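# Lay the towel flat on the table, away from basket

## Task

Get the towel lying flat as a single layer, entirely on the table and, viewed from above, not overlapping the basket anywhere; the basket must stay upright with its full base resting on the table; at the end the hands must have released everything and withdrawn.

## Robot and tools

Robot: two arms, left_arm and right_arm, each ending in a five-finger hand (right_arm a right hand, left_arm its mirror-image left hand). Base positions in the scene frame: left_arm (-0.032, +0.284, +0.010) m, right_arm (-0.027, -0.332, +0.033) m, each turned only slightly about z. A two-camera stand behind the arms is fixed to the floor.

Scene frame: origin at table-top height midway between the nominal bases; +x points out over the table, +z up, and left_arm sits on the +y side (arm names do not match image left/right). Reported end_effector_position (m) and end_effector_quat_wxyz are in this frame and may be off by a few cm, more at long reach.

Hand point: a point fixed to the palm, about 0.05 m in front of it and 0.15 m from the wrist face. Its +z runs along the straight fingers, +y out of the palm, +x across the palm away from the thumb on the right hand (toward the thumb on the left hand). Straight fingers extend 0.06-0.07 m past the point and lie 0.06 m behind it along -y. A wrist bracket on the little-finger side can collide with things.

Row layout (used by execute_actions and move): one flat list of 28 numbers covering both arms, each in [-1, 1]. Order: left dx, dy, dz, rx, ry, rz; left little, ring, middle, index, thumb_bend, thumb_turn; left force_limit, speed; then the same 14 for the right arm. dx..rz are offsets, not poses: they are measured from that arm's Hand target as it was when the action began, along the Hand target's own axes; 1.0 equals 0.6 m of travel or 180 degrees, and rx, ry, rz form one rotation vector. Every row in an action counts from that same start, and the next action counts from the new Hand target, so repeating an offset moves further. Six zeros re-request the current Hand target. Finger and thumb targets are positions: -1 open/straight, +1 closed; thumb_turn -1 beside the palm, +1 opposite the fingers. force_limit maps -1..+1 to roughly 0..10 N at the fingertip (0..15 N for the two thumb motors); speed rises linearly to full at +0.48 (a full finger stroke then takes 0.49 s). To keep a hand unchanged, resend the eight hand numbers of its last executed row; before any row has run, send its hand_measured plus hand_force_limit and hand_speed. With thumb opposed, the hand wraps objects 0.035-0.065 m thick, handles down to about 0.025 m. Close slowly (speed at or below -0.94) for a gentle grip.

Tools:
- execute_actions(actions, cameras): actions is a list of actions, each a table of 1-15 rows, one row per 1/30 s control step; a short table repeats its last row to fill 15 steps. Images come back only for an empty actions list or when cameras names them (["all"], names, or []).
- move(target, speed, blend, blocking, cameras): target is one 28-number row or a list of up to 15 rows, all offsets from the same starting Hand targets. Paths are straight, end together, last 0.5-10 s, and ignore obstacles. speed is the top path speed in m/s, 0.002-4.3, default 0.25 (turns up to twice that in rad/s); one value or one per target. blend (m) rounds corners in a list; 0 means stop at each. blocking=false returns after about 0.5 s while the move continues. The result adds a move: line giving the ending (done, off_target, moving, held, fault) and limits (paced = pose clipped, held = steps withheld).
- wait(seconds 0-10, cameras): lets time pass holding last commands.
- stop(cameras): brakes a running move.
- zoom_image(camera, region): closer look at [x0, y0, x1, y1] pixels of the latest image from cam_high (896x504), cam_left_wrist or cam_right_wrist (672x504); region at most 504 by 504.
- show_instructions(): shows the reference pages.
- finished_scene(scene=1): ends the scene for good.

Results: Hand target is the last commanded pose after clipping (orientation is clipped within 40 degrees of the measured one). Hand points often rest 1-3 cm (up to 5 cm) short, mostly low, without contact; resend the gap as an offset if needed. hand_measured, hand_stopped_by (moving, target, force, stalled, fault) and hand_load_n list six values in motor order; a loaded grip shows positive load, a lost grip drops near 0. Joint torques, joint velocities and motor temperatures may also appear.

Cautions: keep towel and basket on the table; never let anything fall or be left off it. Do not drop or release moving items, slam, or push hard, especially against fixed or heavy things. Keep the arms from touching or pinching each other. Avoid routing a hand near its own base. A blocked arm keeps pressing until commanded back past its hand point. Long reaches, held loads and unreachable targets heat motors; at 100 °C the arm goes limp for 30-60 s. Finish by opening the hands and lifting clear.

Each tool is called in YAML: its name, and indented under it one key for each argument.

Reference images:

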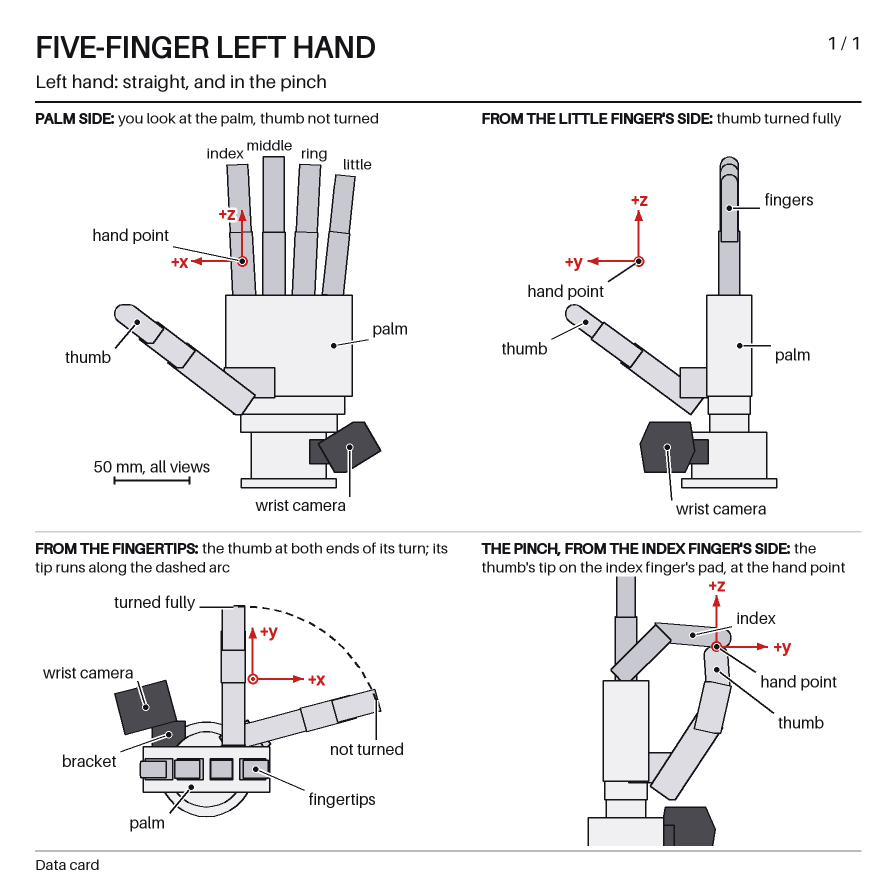

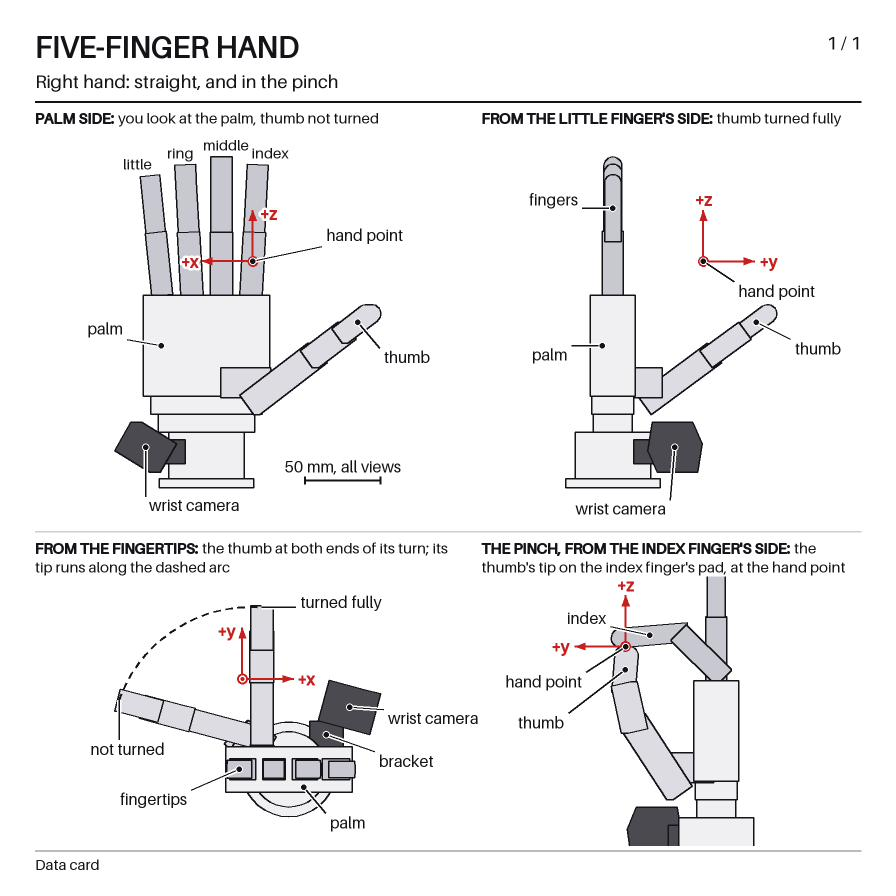

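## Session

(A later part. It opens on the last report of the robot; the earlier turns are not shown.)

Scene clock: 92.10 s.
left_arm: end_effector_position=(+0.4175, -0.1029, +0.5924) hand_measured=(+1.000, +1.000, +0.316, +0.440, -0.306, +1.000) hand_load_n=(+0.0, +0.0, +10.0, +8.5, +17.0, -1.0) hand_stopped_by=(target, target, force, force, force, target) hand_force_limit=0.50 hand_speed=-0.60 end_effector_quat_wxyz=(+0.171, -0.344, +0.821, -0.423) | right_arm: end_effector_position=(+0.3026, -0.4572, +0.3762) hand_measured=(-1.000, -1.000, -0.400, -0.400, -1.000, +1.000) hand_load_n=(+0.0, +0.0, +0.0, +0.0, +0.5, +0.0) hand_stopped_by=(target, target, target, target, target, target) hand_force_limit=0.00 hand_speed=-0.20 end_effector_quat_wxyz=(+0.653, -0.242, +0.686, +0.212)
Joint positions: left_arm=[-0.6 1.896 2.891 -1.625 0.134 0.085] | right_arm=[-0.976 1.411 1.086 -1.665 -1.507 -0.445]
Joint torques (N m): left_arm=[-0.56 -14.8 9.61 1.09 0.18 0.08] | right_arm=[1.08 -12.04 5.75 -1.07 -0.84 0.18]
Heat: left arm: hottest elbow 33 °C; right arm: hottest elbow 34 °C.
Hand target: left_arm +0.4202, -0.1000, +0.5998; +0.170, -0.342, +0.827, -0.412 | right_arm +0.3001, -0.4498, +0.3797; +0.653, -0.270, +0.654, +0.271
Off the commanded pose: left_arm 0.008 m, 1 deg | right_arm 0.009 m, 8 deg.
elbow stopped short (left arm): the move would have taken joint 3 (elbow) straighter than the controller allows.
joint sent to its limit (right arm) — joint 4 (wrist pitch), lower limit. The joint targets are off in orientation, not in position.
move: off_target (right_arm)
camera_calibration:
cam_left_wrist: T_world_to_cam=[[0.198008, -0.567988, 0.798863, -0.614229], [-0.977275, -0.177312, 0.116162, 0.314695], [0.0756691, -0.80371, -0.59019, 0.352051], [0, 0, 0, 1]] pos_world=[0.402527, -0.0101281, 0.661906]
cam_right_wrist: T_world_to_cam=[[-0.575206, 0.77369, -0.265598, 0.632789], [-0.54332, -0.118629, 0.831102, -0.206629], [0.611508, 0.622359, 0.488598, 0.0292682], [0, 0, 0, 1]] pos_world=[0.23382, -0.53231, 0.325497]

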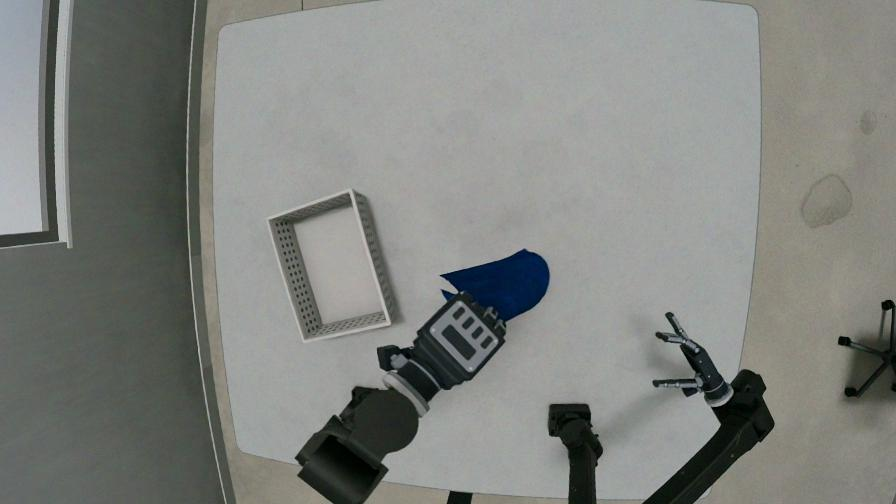

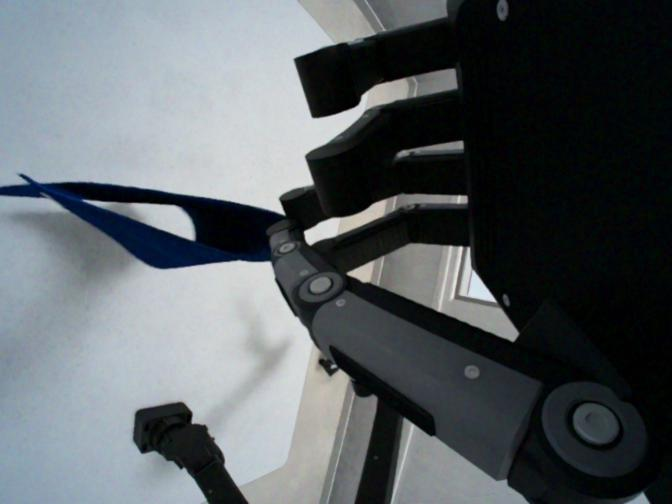

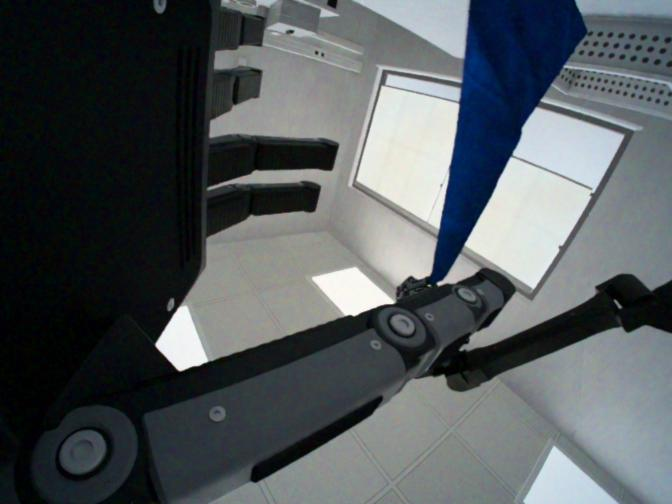

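execute_actions:
  actions: []

Scene clock: 92.90 s.
left_arm: end_effector_position=(+0.4175, -0.1029, +0.5924) hand_measured=(+1.000, +1.000, +0.316, +0.440, -0.306, +1.000) hand_load_n=(+0.0, +0.5, +10.0, +8.5, +17.0, -1.0) hand_stopped_by=(target, target, force, force, force, target) hand_force_limit=0.50 hand_speed=-0.60 end_effector_quat_wxyz=(+0.171, -0.344, +0.821, -0.423) | right_arm: end_effector_position=(+0.3027, -0.4572, +0.3762) hand_measured=(-1.000, -1.000, -0.400, -0.400, -1.000, +1.000) hand_load_n=(+0.0, +0.0, +0.0, +0.0, +0.0, +0.0) hand_stopped_by=(target, target, target, target, target, target) hand_force_limit=0.00 hand_speed=-0.20 end_effector_quat_wxyz=(+0.653, -0.241, +0.686, +0.212)
Joint positions: left_arm=[-0.6 1.896 2.891 -1.625 0.134 0.085] | right_arm=[-0.976 1.411 1.086 -1.665 -1.507 -0.444]
Joint velocities: within noise
Joint torques (N m): left_arm=[-0.79 -14.56 9.61 1.1 0.18 0.08] | right_arm=[1.2 -11.99 5.74 -1.09 -0.83 0.19]
Motor temperatures (°C): left_arm=[19 31 33 19 19 18] | right_arm=[16 18 33 22 20 18]
Heat: left arm: hottest elbow 33 °C; right arm: hottest elbow 33 °C.
Hand target: left_arm +0.4202, -0.1000, +0.5998; +0.170, -0.342, +0.827, -0.412 | right_arm +0.3001, -0.4498, +0.3797; +0.653, -0.270, +0.654, +0.271
Off the commanded pose: left_arm 0.008 m, 1 deg | right_arm 0.009 m, 8 deg.
camera_calibration:
cam_left_wrist: T_world_to_cam=[[0.198008, -0.567988, 0.798863, -0.614229], [-0.977275, -0.177312, 0.116162, 0.314695], [0.0756691, -0.80371, -0.59019, 0.352051], [0, 0, 0, 1]] pos_world=[0.402527, -0.0101281, 0.661906]
cam_right_wrist: T_world_to_cam=[[-0.575226, 0.773935, -0.264841, 0.6326], [-0.542945, -0.119078, 0.831283, -0.207001], [0.611822, 0.621969, 0.488701, 0.0288925], [0, 0, 0, 1]] pos_world=[0.23382, -0.53221, 0.325495]

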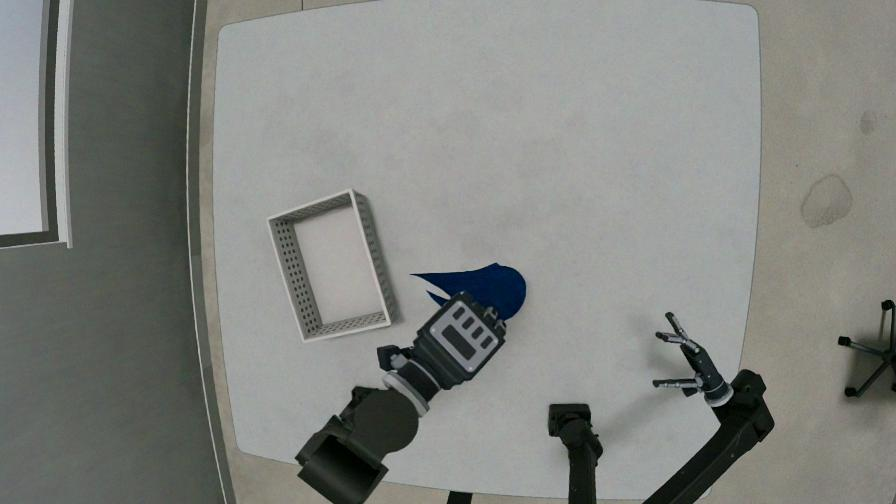

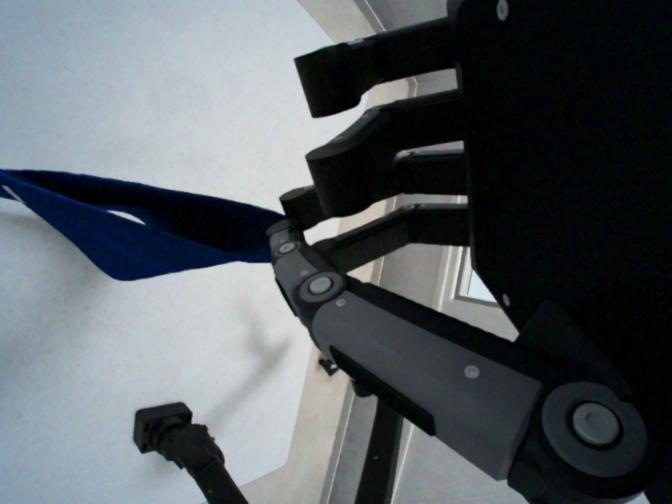

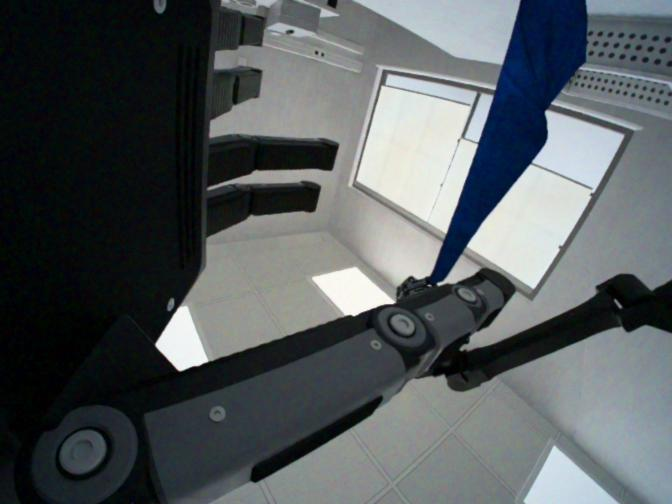

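zoom_image:
  camera: "cam_right_wrist"
  region: [400, 0, 640, 300]

zoom_image:
  camera: "cam_left_wrist"
  region: [0, 140, 320, 320]

zoom_image:
  camera: "cam_high"
  region: [380, 220, 580, 340]

Scaled by 1.680 from the camera's 672x504 image, which has a finer 960x720 frame.

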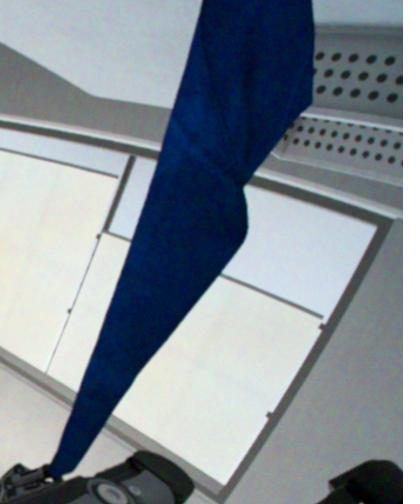

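Scaled by 1.575 from the camera's 672x504 image, which has a finer 960x720 frame.

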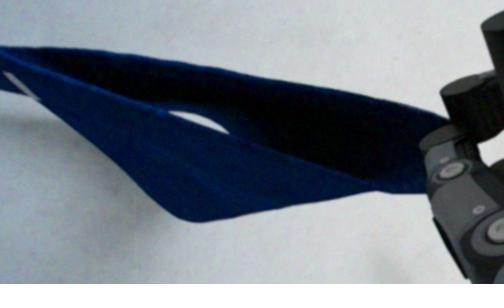

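Scaled by 2.520 from the camera's 896x504 image, which has a finer 1280x720 frame.

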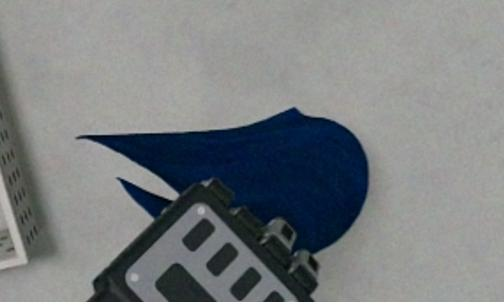

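move:
  target: [0.2004,0.0497,-0.0659,0,0,0,1,1,0.6,0.6,0.2,1,0.5,-0.6,0,0,0,0,0,0,-1,-1,-0.4,-0.4,-1,1,0,-0.2]
  speed: 0.15
  cameras: ["all"]

Scene clock: 96.00 s.
left_arm: end_effector_position=(+0.3069, -0.1510, +0.5867) hand_measured=(+1.000, +1.000, +0.316, +0.440, -0.306, +1.000) hand_load_n=(+0.0, +0.0, +10.0, +9.0, +17.5, -1.0) hand_stopped_by=(target, target, force, force, force, target) hand_force_limit=0.50 hand_speed=-0.60 end_effector_quat_wxyz=(+0.168, -0.343, +0.835, -0.396) | right_arm: end_effector_position=(+0.3027, -0.4572, +0.3762) hand_measured=(-1.000, -1.000, -0.400, -0.400, -1.000, +1.000) hand_load_n=(+0.0, +0.0, +0.0, +0.0, +0.0, +0.0) hand_stopped_by=(target, target, target, target, target, target) hand_force_limit=0.00 hand_speed=-0.20 end_effector_quat_wxyz=(+0.653, -0.241, +0.686, +0.212)
Joint positions: left_arm=[-0.85 1.695 2.578 -1.567 -0.073 -0.047] | right_arm=[-0.976 1.411 1.086 -1.665 -1.507 -0.444]
Joint torques (N m): left_arm=[-1.85 -15.21 6.84 2.14 -0.08 -0.08] | right_arm=[1.08 -12.04 5.72 -1.06 -0.83 0.18]
Heat: left arm: hottest elbow 33 °C; right arm: hottest elbow 33 °C.
Hand target: left_arm +0.3002, -0.1498, +0.5999; +0.170, -0.342, +0.827, -0.413 | right_arm +0.3001, -0.4498, +0.3797; +0.653, -0.270, +0.654, +0.271
Off the commanded pose: left_arm 0.015 m, 2 deg | right_arm 0.009 m, 8 deg.
joint sent to its limit (right arm) — joint 4 (wrist pitch), lower limit. The joint targets are off in orientation, not in position.
move: off_target (left_arm, right_arm)
camera_calibration:
cam_left_wrist: T_world_to_cam=[[0.216243, -0.611964, 0.760749, -0.605004], [-0.974779, -0.179364, 0.132796, 0.187873], [0.0551849, -0.770278, -0.635316, 0.35617], [0, 0, 0, 1]] pos_world=[0.294308, -0.0621926, 0.661588]
cam_right_wrist: T_world_to_cam=[[-0.575226, 0.773935, -0.264841, 0.6326], [-0.542945, -0.119078, 0.831283, -0.207001], [0.611822, 0.621969, 0.488701, 0.0288925], [0, 0, 0, 1]] pos_world=[0.23382, -0.53221, 0.325495]

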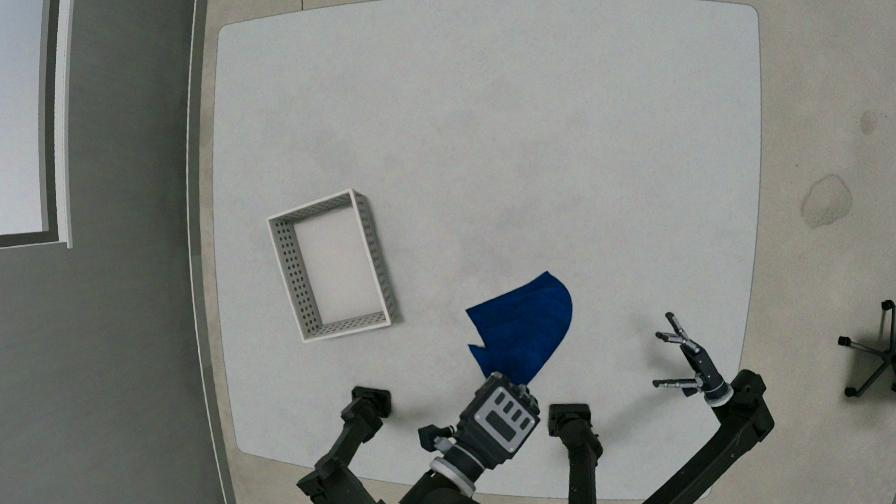

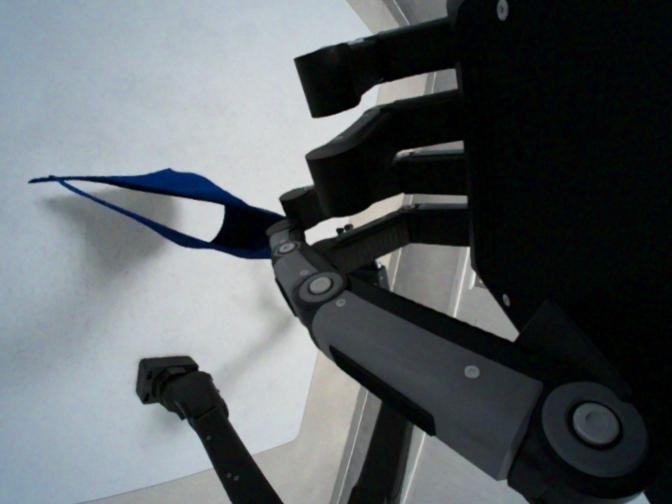

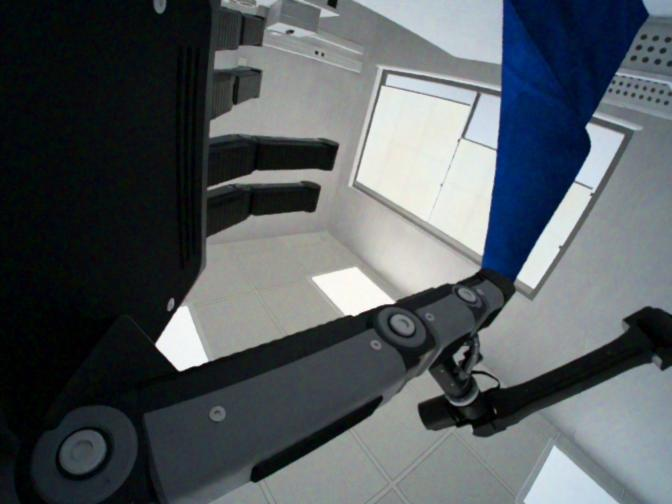

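wait:
  seconds: 1.5
  cameras: ["all"]

Scene clock: 97.63 s.
left_arm: end_effector_position=(+0.3070, -0.1511, +0.5866) hand_measured=(+1.000, +1.000, +0.316, +0.440, -0.306, +1.000) hand_load_n=(+0.0, +0.0, +10.0, +8.5, +17.0, -1.0) hand_stopped_by=(target, target, force, force, force, target) hand_force_limit=0.50 hand_speed=-0.60 end_effector_quat_wxyz=(+0.168, -0.343, +0.835, -0.396) | right_arm: end_effector_position=(+0.3027, -0.4572, +0.3762) hand_measured=(-1.000, -1.000, -0.400, -0.400, -1.000, +1.000) hand_load_n=(+0.0, +0.0, +0.0, +0.0, +0.0, +0.0) hand_stopped_by=(target, target, target, target, target, target) hand_force_limit=0.00 hand_speed=-0.20 end_effector_quat_wxyz=(+0.653, -0.241, +0.686, +0.212)
Joint positions: left_arm=[-0.85 1.695 2.577 -1.566 -0.073 -0.047] | right_arm=[-0.976 1.411 1.086 -1.665 -1.507 -0.444]
Joint torques (N m): left_arm=[-1.49 -15.03 6.79 2.03 -0.09 -0.08] | right_arm=[1.14 -11.99 5.75 -1.07 -0.83 0.18]
Heat: left arm: hottest elbow 33 °C; right arm: hottest elbow 33 °C.
Hand target: left_arm +0.3002, -0.1498, +0.5998; +0.170, -0.342, +0.827, -0.413 | right_arm +0.3001, -0.4498, +0.3797; +0.653, -0.270, +0.654, +0.271
Off the commanded pose: left_arm 0.015 m, 2 deg | right_arm 0.009 m, 8 deg.
wait: 1.50 s; at rest by 0.03 s
camera_calibration:
cam_left_wrist: T_world_to_cam=[[0.216243, -0.611964, 0.760749, -0.605011], [-0.974779, -0.179364, 0.132796, 0.187966], [0.0551849, -0.770278, -0.635316, 0.356024], [0, 0, 0, 1]] pos_world=[0.294408, -0.0622926, 0.661488]
cam_right_wrist: T_world_to_cam=[[-0.575226, 0.773935, -0.264841, 0.6326], [-0.542945, -0.119078, 0.831283, -0.207001], [0.611822, 0.621969, 0.488701, 0.0288925], [0, 0, 0, 1]] pos_world=[0.23382, -0.53221, 0.325495]

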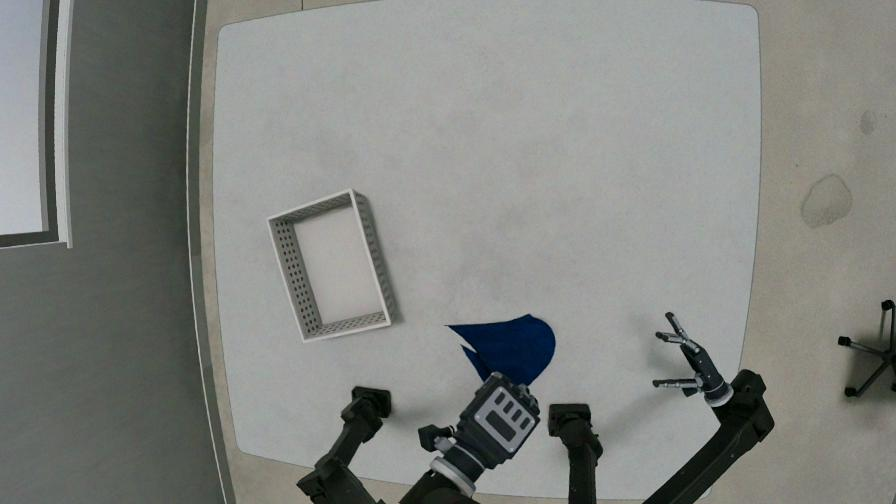

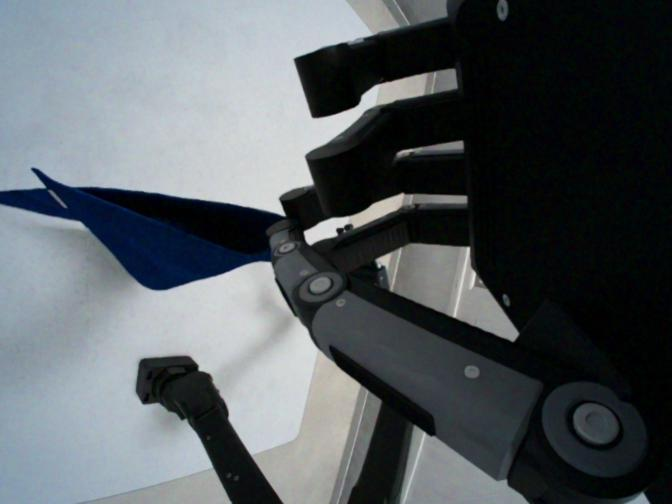

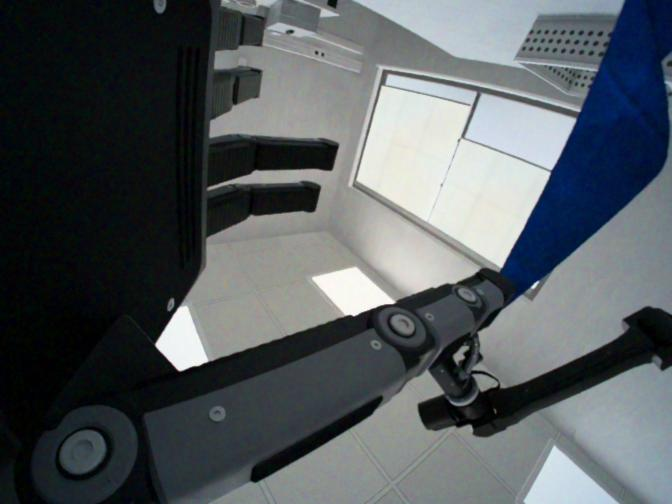

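zoom_image:
  camera: "cam_left_wrist"
  region: [0, 150, 300, 310]

zoom_image:
  camera: "cam_high"
  region: [430, 300, 570, 400]

zoom_image:
  camera: "cam_right_wrist"
  region: [472, 0, 672, 310]

Scaled by 1.680 from the camera's 672x504 image, which has a finer 960x720 frame.

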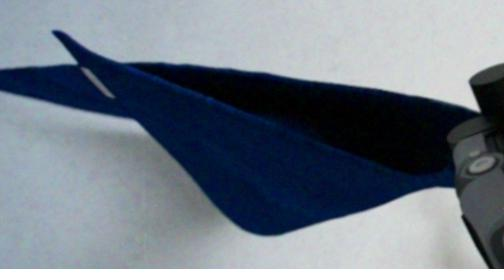

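Scaled by 3.600 from the camera's 896x504 image, which has a finer 1280x720 frame.

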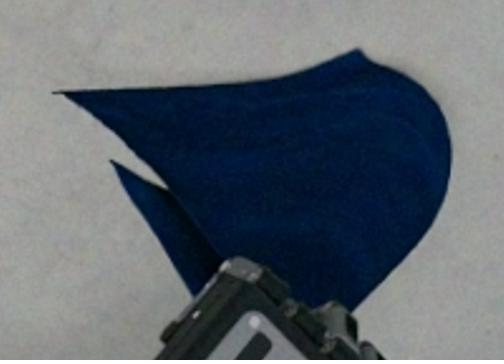

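Scaled by 1.626 from the camera's 672x504 image, which has a finer 960x720 frame.

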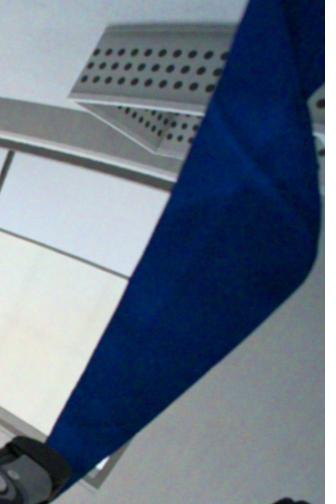

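move:
  target:
    - [-0.0236,0.0888,0.2145,0,0,0,1,1,0.6,0.6,0.2,1,0.5,-0.6,0,0,-0.2,0,0,0,-1,-1,-0.4,-0.4,-1,1,0,-0.2]
    - [-0.0825,0.2345,0.5751,0,0,0,1,1,0.6,0.6,0.2,1,0.5,-0.6,0,0,-0.2,0,0,0,-1,-1,-0.4,-0.4,-1,1,0,-0.2]
    - [-0.1178,0.3951,0.888,0,0,0,1,1,0.6,0.6,0.2,1,0.5,-0.6,0,0,-0.2,0,0,0,-1,-1,-0.4,-0.4,-1,1,0,-0.2]
  speed: [0.15, 0.2, 0.15]
  blend: [0.05, 0.05, 0]
  cameras: ["all"]

Scene clock: 104.93 s.
left_arm: end_effector_position=(+0.5295, -0.2932, +0.0874) hand_measured=(+1.000, +1.000, +0.316, +0.440, -0.306, +1.000) hand_load_n=(+0.0, +0.0, +10.5, +8.5, +17.0, -1.0) hand_stopped_by=(target, target, force, force, force, target) hand_force_limit=0.50 hand_speed=-0.60 end_effector_quat_wxyz=(+0.162, -0.345, +0.833, -0.402) | right_arm: end_effector_position=(+0.2201, -0.5370, +0.3772) hand_measured=(-1.000, -1.000, -0.400, -0.400, -1.000, +1.000) hand_load_n=(+0.0, +0.0, +0.0, +0.0, +0.0, +0.0) hand_stopped_by=(target, target, target, target, target, target) hand_force_limit=0.00 hand_speed=-0.20 end_effector_quat_wxyz=(+0.635, -0.143, +0.756, +0.074)
Joint positions: left_arm=[-0.73 2.109 1.765 -0.331 0.033 0.017] | right_arm=[-1.363 1.297 1.061 -1.665 -1.376 -0.407]
Joint torques (N m): left_arm=[-0.32 -19.78 14.11 1.83 0.15 0.09] | right_arm=[-0.67 -10.29 6.22 -1.01 -0.64 0.18]
Heat: left arm: hottest elbow 33 °C; right arm: hottest elbow 32 °C.
Hand target: left_arm +0.5498, -0.3005, +0.0898; +0.170, -0.342, +0.827, -0.413 | right_arm +0.2153, -0.5346, +0.3798; +0.653, -0.270, +0.654, +0.271
Off the commanded pose: left_arm 0.022 m, 2 deg | right_arm 0.006 m, 29 deg.
joint sent to its limit (right arm) — joint 4 (wrist pitch), lower limit. The joint targets are off in orientation, not in position.
move: off_target (left_arm, right_arm)
camera_calibration:
cam_left_wrist: T_world_to_cam=[[0.219991, -0.599565, 0.769497, -0.35943], [-0.974296, -0.174254, 0.142769, 0.446141], [0.0484886, -0.781125, -0.622488, -0.0836442], [0, 0, 0, 1]] pos_world=[0.517801, -0.203097, 0.160818]
cam_right_wrist: T_world_to_cam=[[-0.311656, 0.898998, -0.30769, 0.672513], [-0.461067, 0.140064, 0.876242, -0.15802], [0.830836, 0.414952, 0.370846, 0.0137543], [0, 0, 0, 1]] pos_world=[0.125307, -0.588162, 0.340288]

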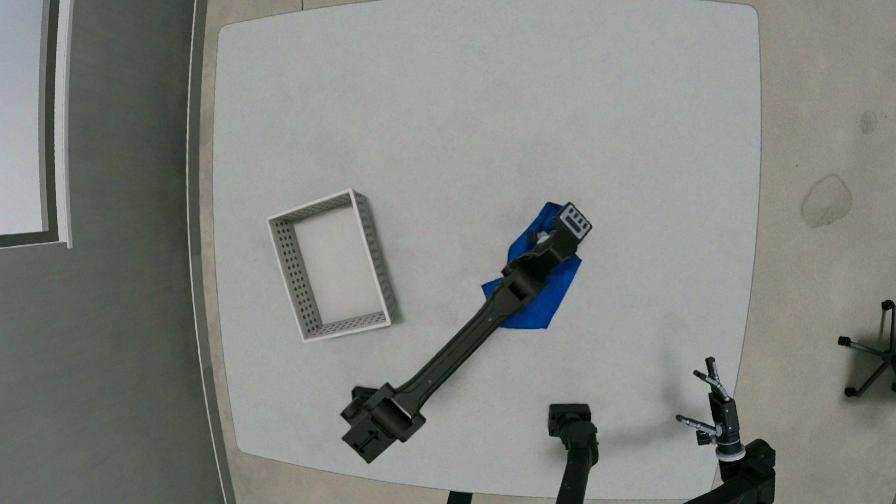

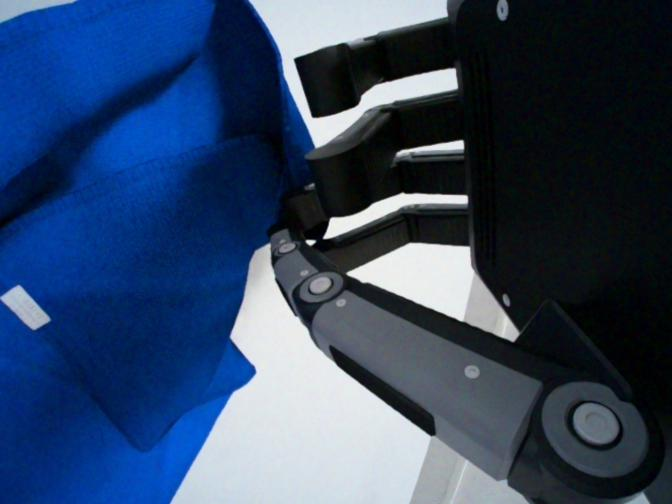

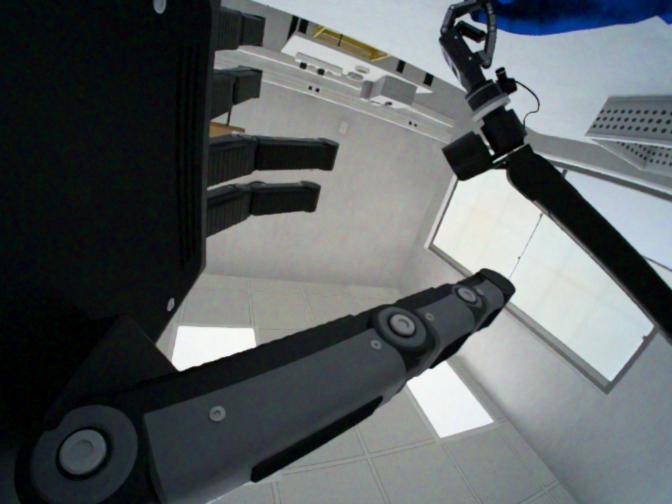

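zoom_image:
  camera: "cam_high"
  region: [460, 180, 620, 350]

zoom_image:
  camera: "cam_left_wrist"
  region: [0, 0, 336, 504]

Scaled by 2.965 from the camera's 896x504 image, which has a finer 1280x720 frame.

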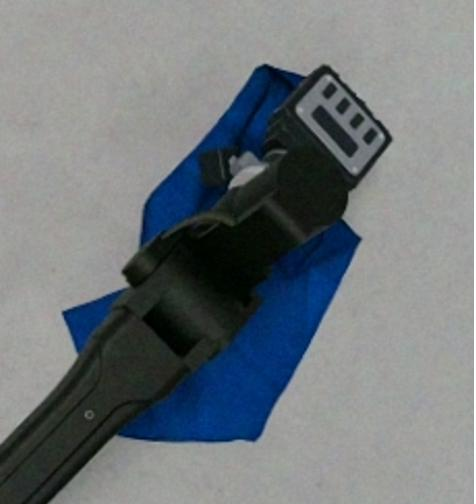

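Scaled by 1.000.

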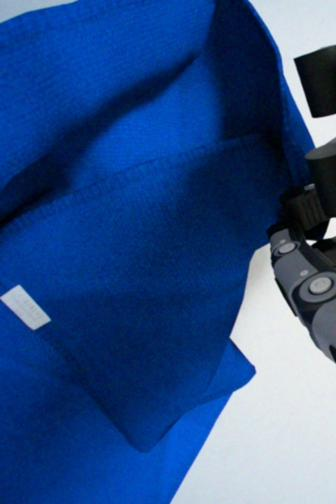

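zoom_image:
  camera: "cam_left_wrist"
  region: [0, 240, 280, 480]

zoom_image:
  camera: "cam_left_wrist"
  region: [100, 100, 330, 300]

Scaled by 1.800 from the camera's 672x504 image, which has a finer 960x720 frame.

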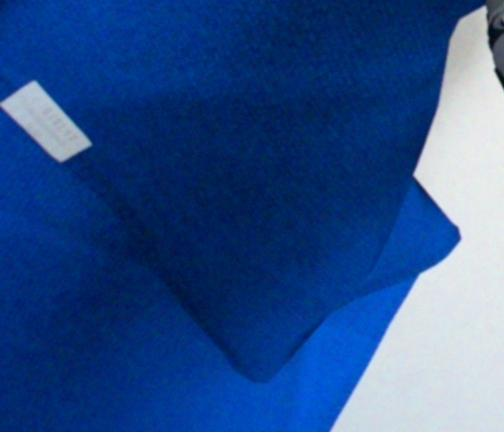

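Scaled by 2.191 from the camera's 672x504 image, which has a finer 960x720 frame.

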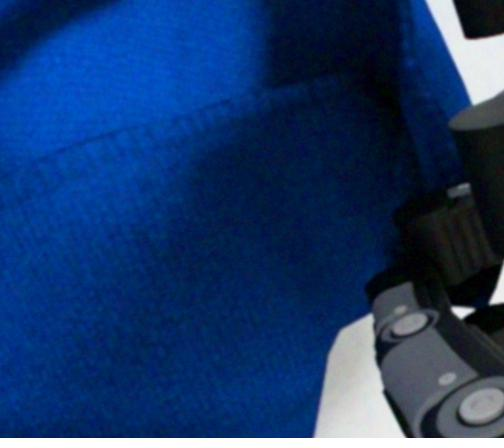

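move:
  target:
    - [0.0,0.0532,0.0401,0,0,0,1,1,0.6,0.6,0.2,1,0.5,-0.6,0,0,0,0,0,0,-1,-1,-0.4,-0.4,-1,1,0,-0.2]
    - [0.0,0.0532,0.0401,0,0,0,1,1,-0.4,-0.1,-0.8,1,0.2,-0.3,0,0,0,0,0,0,-1,-1,-0.4,-0.4,-1,1,0,-0.2]
    - [0.0,-0.1468,-0.3,0,0,0,1,1,-0.4,-0.1,-0.8,1,0.2,-0.3,0,0,0,0,0,0,-1,-1,-0.4,-0.4,-1,1,0,-0.2]
    - [0.1,-0.20,-0.6,0,0,0,1,1,-0.4,-0.1,-0.8,1,0.2,-0.3,0,0,0,0,0,0,-1,-1,-0.4,-0.4,-1,1,0,-0.2]
  speed: [0.15, 0.1, 0.2, 0.3]
  blend: [0, 0, 0.05, 0]
  cameras: ["all"]

Scene clock: 111.20 s.
left_arm: end_effector_position=(+0.3577, -0.1868, +0.4053) hand_measured=(+1.000, +1.000, -0.400, -0.100, -0.800, +1.000) hand_load_n=(+0.0, +0.0, +0.0, +0.0, +0.0, +0.0) hand_stopped_by=(target, target, target, target, target, target) hand_force_limit=0.20 hand_speed=-0.30 end_effector_quat_wxyz=(+0.175, -0.339, +0.825, -0.417) | right_arm: end_effector_position=(+0.2201, -0.5370, +0.3772) hand_measured=(-1.000, -1.000, -0.400, -0.400, -1.000, +1.000) hand_load_n=(+0.0, +0.0, +0.0, +0.0, +0.0, +0.0) hand_stopped_by=(target, target, target, target, target, target) hand_force_limit=0.00 hand_speed=-0.20 end_effector_quat_wxyz=(+0.635, -0.143, +0.756, +0.074)
Joint positions: left_arm=[-0.817 1.485 1.72 -0.869 -0.046 -0.027] | right_arm=[-1.363 1.297 1.061 -1.665 -1.376 -0.407]
Joint torques (N m): left_arm=[-1.61 -13.68 10.81 0.88 -0.06 -0.11] | right_arm=[-0.62 -10.34 6.23 -1.02 -0.64 0.18]
Heat: left arm: hottest elbow 34 °C; right arm: hottest elbow 32 °C.
Hand target: left_arm +0.3555, -0.1902, +0.4021; +0.170, -0.342, +0.827, -0.412 | right_arm +0.2153, -0.5346, +0.3798; +0.653, -0.270, +0.654, +0.271
Off the commanded pose: left_arm 0.005 m, 1 deg | right_arm 0.006 m, 29 deg.
joint sent to its limit (right arm) — joint 4 (wrist pitch), lower limit. The joint targets are off in orientation, not in position.
move: off_target (right_arm); target 2's new numbers were sent with left_arm's hand 0.026 m and 1 deg from that target
camera_calibration:
cam_left_wrist: T_world_to_cam=[[0.190944, -0.582863, 0.789817, -0.497147], [-0.978796, -0.173841, 0.108342, 0.267499], [0.0741542, -0.793757, -0.603698, 0.186526], [0, 0, 0, 1]] pos_world=[0.342923, -0.0952106, 0.476279]
cam_right_wrist: T_world_to_cam=[[-0.311656, 0.898998, -0.30769, 0.672513], [-0.461067, 0.140064, 0.876242, -0.15802], [0.830836, 0.414952, 0.370846, 0.0137543], [0, 0, 0, 1]] pos_world=[0.125307, -0.588162, 0.340288]

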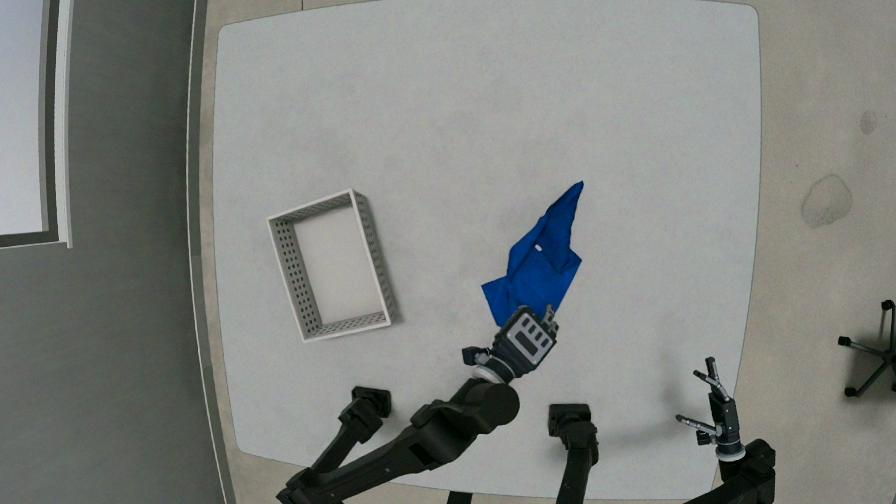

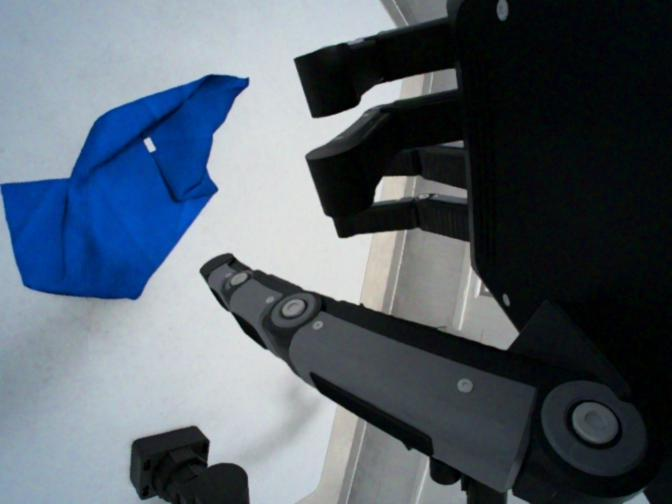

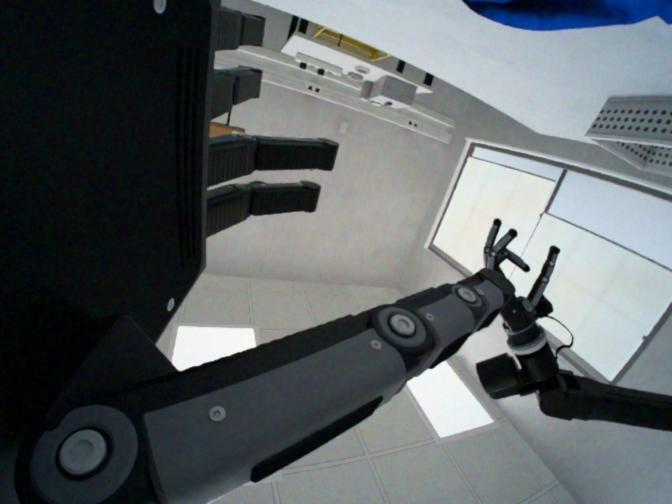

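zoom_image:
  camera: "cam_high"
  region: [460, 165, 620, 345]

zoom_image:
  camera: "cam_left_wrist"
  region: [0, 60, 280, 320]

Scaled by 2.800 from the camera's 896x504 image, which has a finer 1280x720 frame.

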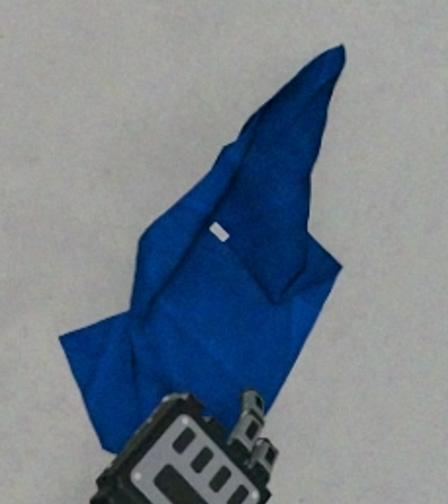

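Scaled by 1.800 from the camera's 672x504 image, which has a finer 960x720 frame.

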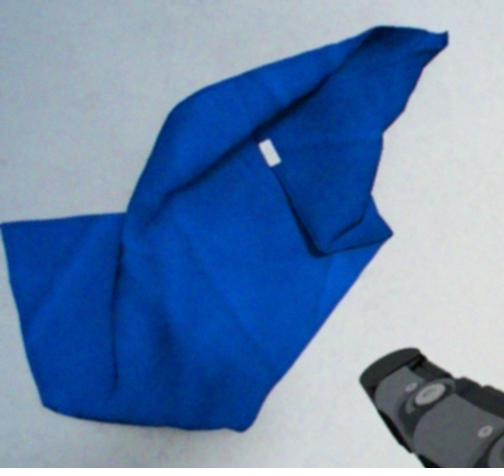

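move:
  target: [-0.224,0.165,0.1687,0,0,0,1,1,-0.4,-0.1,-0.8,1,0.2,-0.3,0,0,0,0,0,0,-1,-1,-0.4,-0.4,-1,1,0,-0.2]
  speed: 0.25
  cameras: ["cam_left_wrist"]

zoom_image:
  camera: "cam_left_wrist"
  region: [0, 0, 336, 504]

Scene clock: 114.10 s.
left_arm: end_effector_position=(+0.4581, -0.1092, +0.2750) hand_measured=(+1.000, +1.000, -0.400, -0.100, -0.800, +1.000) hand_load_n=(+0.0, +0.0, +0.0, +0.0, +0.0, +0.5) hand_stopped_by=(target, target, target, target, target, target) hand_force_limit=0.20 hand_speed=-0.30 end_effector_quat_wxyz=(+0.170, -0.343, +0.824, -0.417) | right_arm: end_effector_position=(+0.2201, -0.5370, +0.3772) hand_measured=(-1.000, -1.000, -0.400, -0.400, -1.000, +1.000) hand_load_n=(+0.0, +0.0, +0.0, +0.0, +0.5, -0.5) hand_stopped_by=(target, target, target, target, target, target) hand_force_limit=0.00 hand_speed=-0.20 end_effector_quat_wxyz=(+0.635, -0.143, +0.756, +0.074)
Joint positions: left_arm=[-0.565 1.532 1.432 -0.547 0.16 0.113] | right_arm=[-1.363 1.297 1.061 -1.665 -1.376 -0.407]
Joint torques (N m): left_arm=[-0.62 -12.69 10.44 1.96 0.2 0.1] | right_arm=[-0.62 -10.4 6.23 -1.02 -0.65 0.18]
Heat: left arm: hottest elbow 34 °C; right arm: hottest elbow 31 °C.
Hand target: left_arm +0.4656, -0.1104, +0.2622; +0.170, -0.342, +0.827, -0.413 | right_arm +0.2153, -0.5346, +0.3798; +0.653, -0.270, +0.654, +0.271
Off the commanded pose: left_arm 0.015 m, 1 deg | right_arm 0.006 m, 29 deg.
joint sent to its limit (right arm) — joint 4 (wrist pitch), lower limit. The joint targets are off in orientation, not in position.
move: off_target (left_arm, right_arm)
camera_calibration:
cam_left_wrist: T_world_to_cam=[[0.201517, -0.57863, 0.790302, -0.372783], [-0.976961, -0.17662, 0.119798, 0.388996], [0.0702642, -0.796236, -0.600892, 0.162742], [0, 0, 0, 1]] pos_world=[0.443721, -0.0174182, 0.345801]
Images, in order (width x height): cam_left_wrist 672x504.

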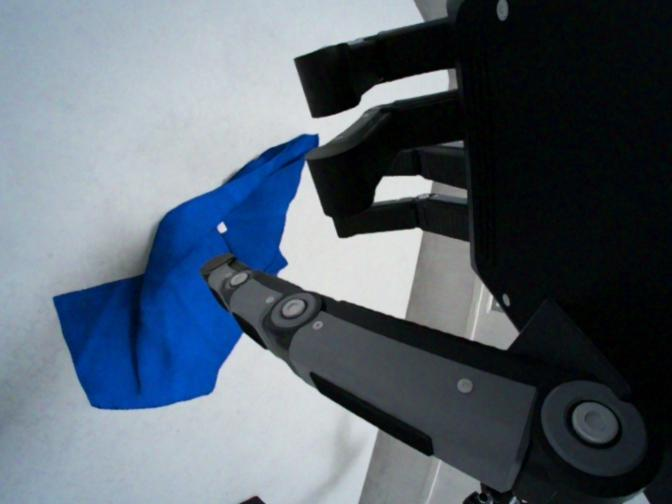

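Scaled by 1.000.

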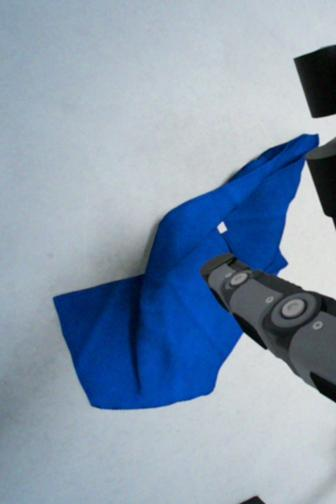

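zoom_image:
  camera: "cam_left_wrist"
  region: [40, 120, 340, 420]

zoom_image:
  camera: "cam_left_wrist"
  region: [40, 200, 180, 420]

Scaled by 1.680 from the camera's 672x504 image, which has a finer 960x720 frame.

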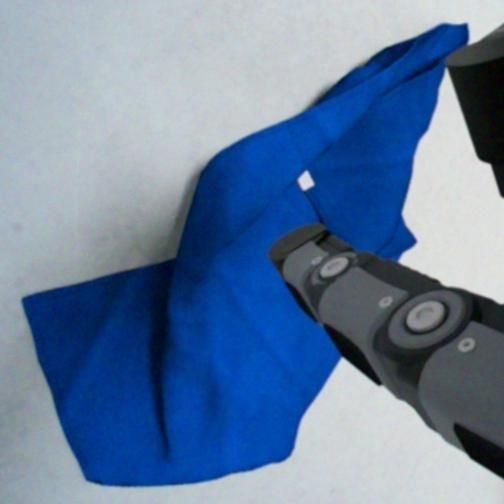

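Scaled by 2.291 from the camera's 672x504 image, which has a finer 960x720 frame.

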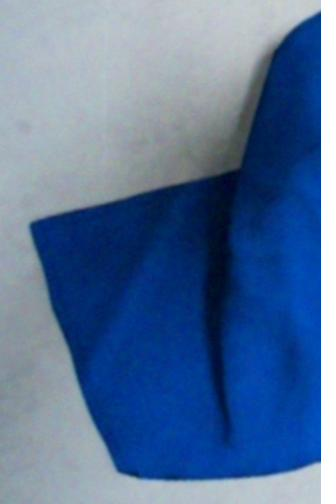

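move:
  target: [0.0353,0.085,-0.3343,0,0,0,1,1,-0.4,-0.1,-0.8,1,0.2,-0.3,0.3497,-0.224,0.777,-0.1825,0.1404,-0.4896,1,1,-1,-0.4,-1,1,0.2,-0.6]
  speed: 0.35
  cameras: ["all"]

Scene clock: 119.33 s.
left_arm: end_effector_position=(+0.3176, +0.0022, +0.3448) hand_measured=(+1.000, +1.000, -0.400, -0.100, -0.800, +1.000) hand_load_n=(+0.0, +0.0, +0.0, +0.0, +0.0, +0.0) hand_stopped_by=(target, target, target, target, target, target) hand_force_limit=0.20 hand_speed=-0.30 end_effector_quat_wxyz=(+0.169, -0.340, +0.826, -0.417) | right_arm: end_effector_position=(+0.6233, -0.2984, +0.1666) hand_measured=(+1.000, +1.000, -1.000, -0.400, -1.000, +1.000) hand_load_n=(-0.5, +0.0, +0.0, +0.0, +0.0, +0.0) hand_stopped_by=(target, target, target, target, target, target) hand_force_limit=0.20 hand_speed=-0.60 end_effector_quat_wxyz=(-0.420, +0.838, -0.315, +0.145)
Joint positions: left_arm=[-0.52 1.066 1.194 -0.779 0.201 0.146] | right_arm=[-0.161 1.866 1.563 -0.655 -0.739 -0.737]
Joint torques (N m): left_arm=[-0.21 -8.06 9.7 0.9 0.23 0.08] | right_arm=[0.44 -17.14 12.14 0.27 -0.32 -0.15]
Heat: left arm: hottest elbow 34 °C; right arm: hottest elbow 32 °C.
Hand target: left_arm +0.3157, +0.0099, +0.3422; +0.170, -0.342, +0.827, -0.412 | right_arm +0.6397, -0.3002, +0.1694; -0.419, +0.841, -0.306, +0.152
Off the commanded pose: left_arm 0.008 m, 1 deg | right_arm 0.017 m, 1 deg.
move: off_target (right_arm)
camera_calibration:
cam_left_wrist: T_world_to_cam=[[0.196408, -0.58045, 0.790254, -0.333405], [-0.978375, -0.169323, 0.118794, 0.263817], [0.0648546, -0.796497, -0.601154, 0.305021], [0, 0, 0, 1]] pos_world=[0.303813, 0.0940939, 0.415499]
cam_right_wrist: T_world_to_cam=[[-0.197499, -0.573743, -0.794867, 0.0894379], [-0.979794, 0.0893949, 0.178922, 0.603444], [-0.031598, 0.814142, -0.579805, 0.472825], [0, 0, 0, 1]] pos_world=[0.623855, -0.387577, 0.237268]

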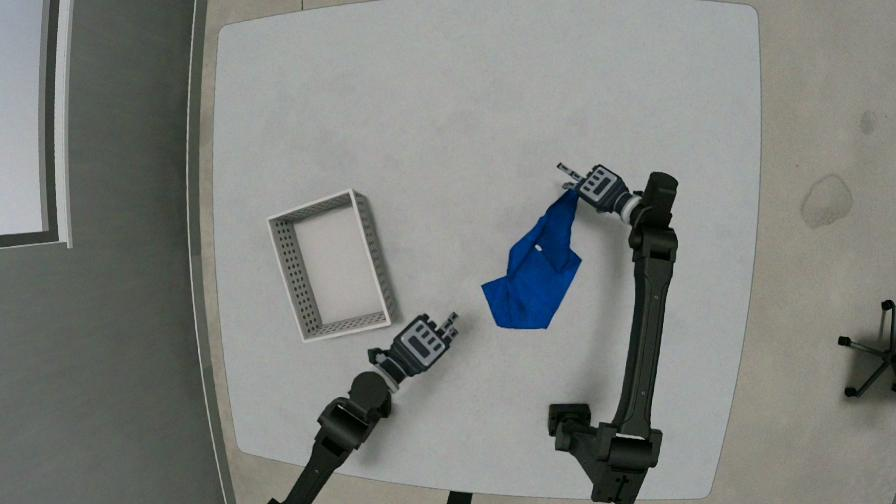

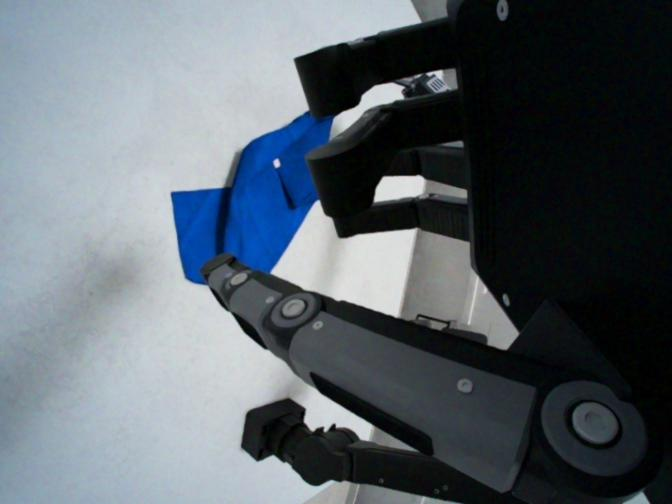

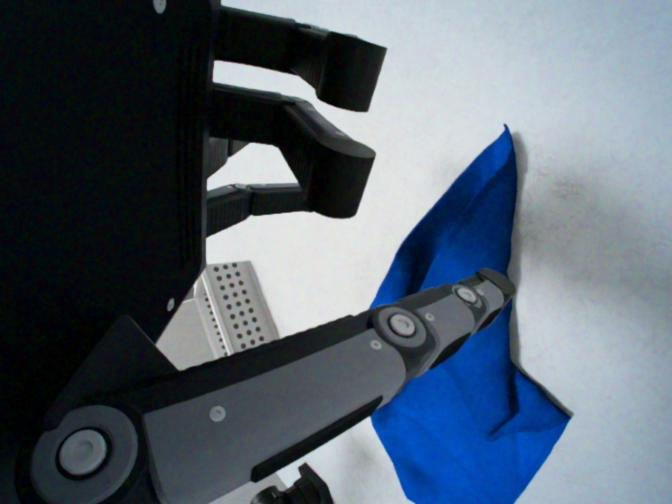

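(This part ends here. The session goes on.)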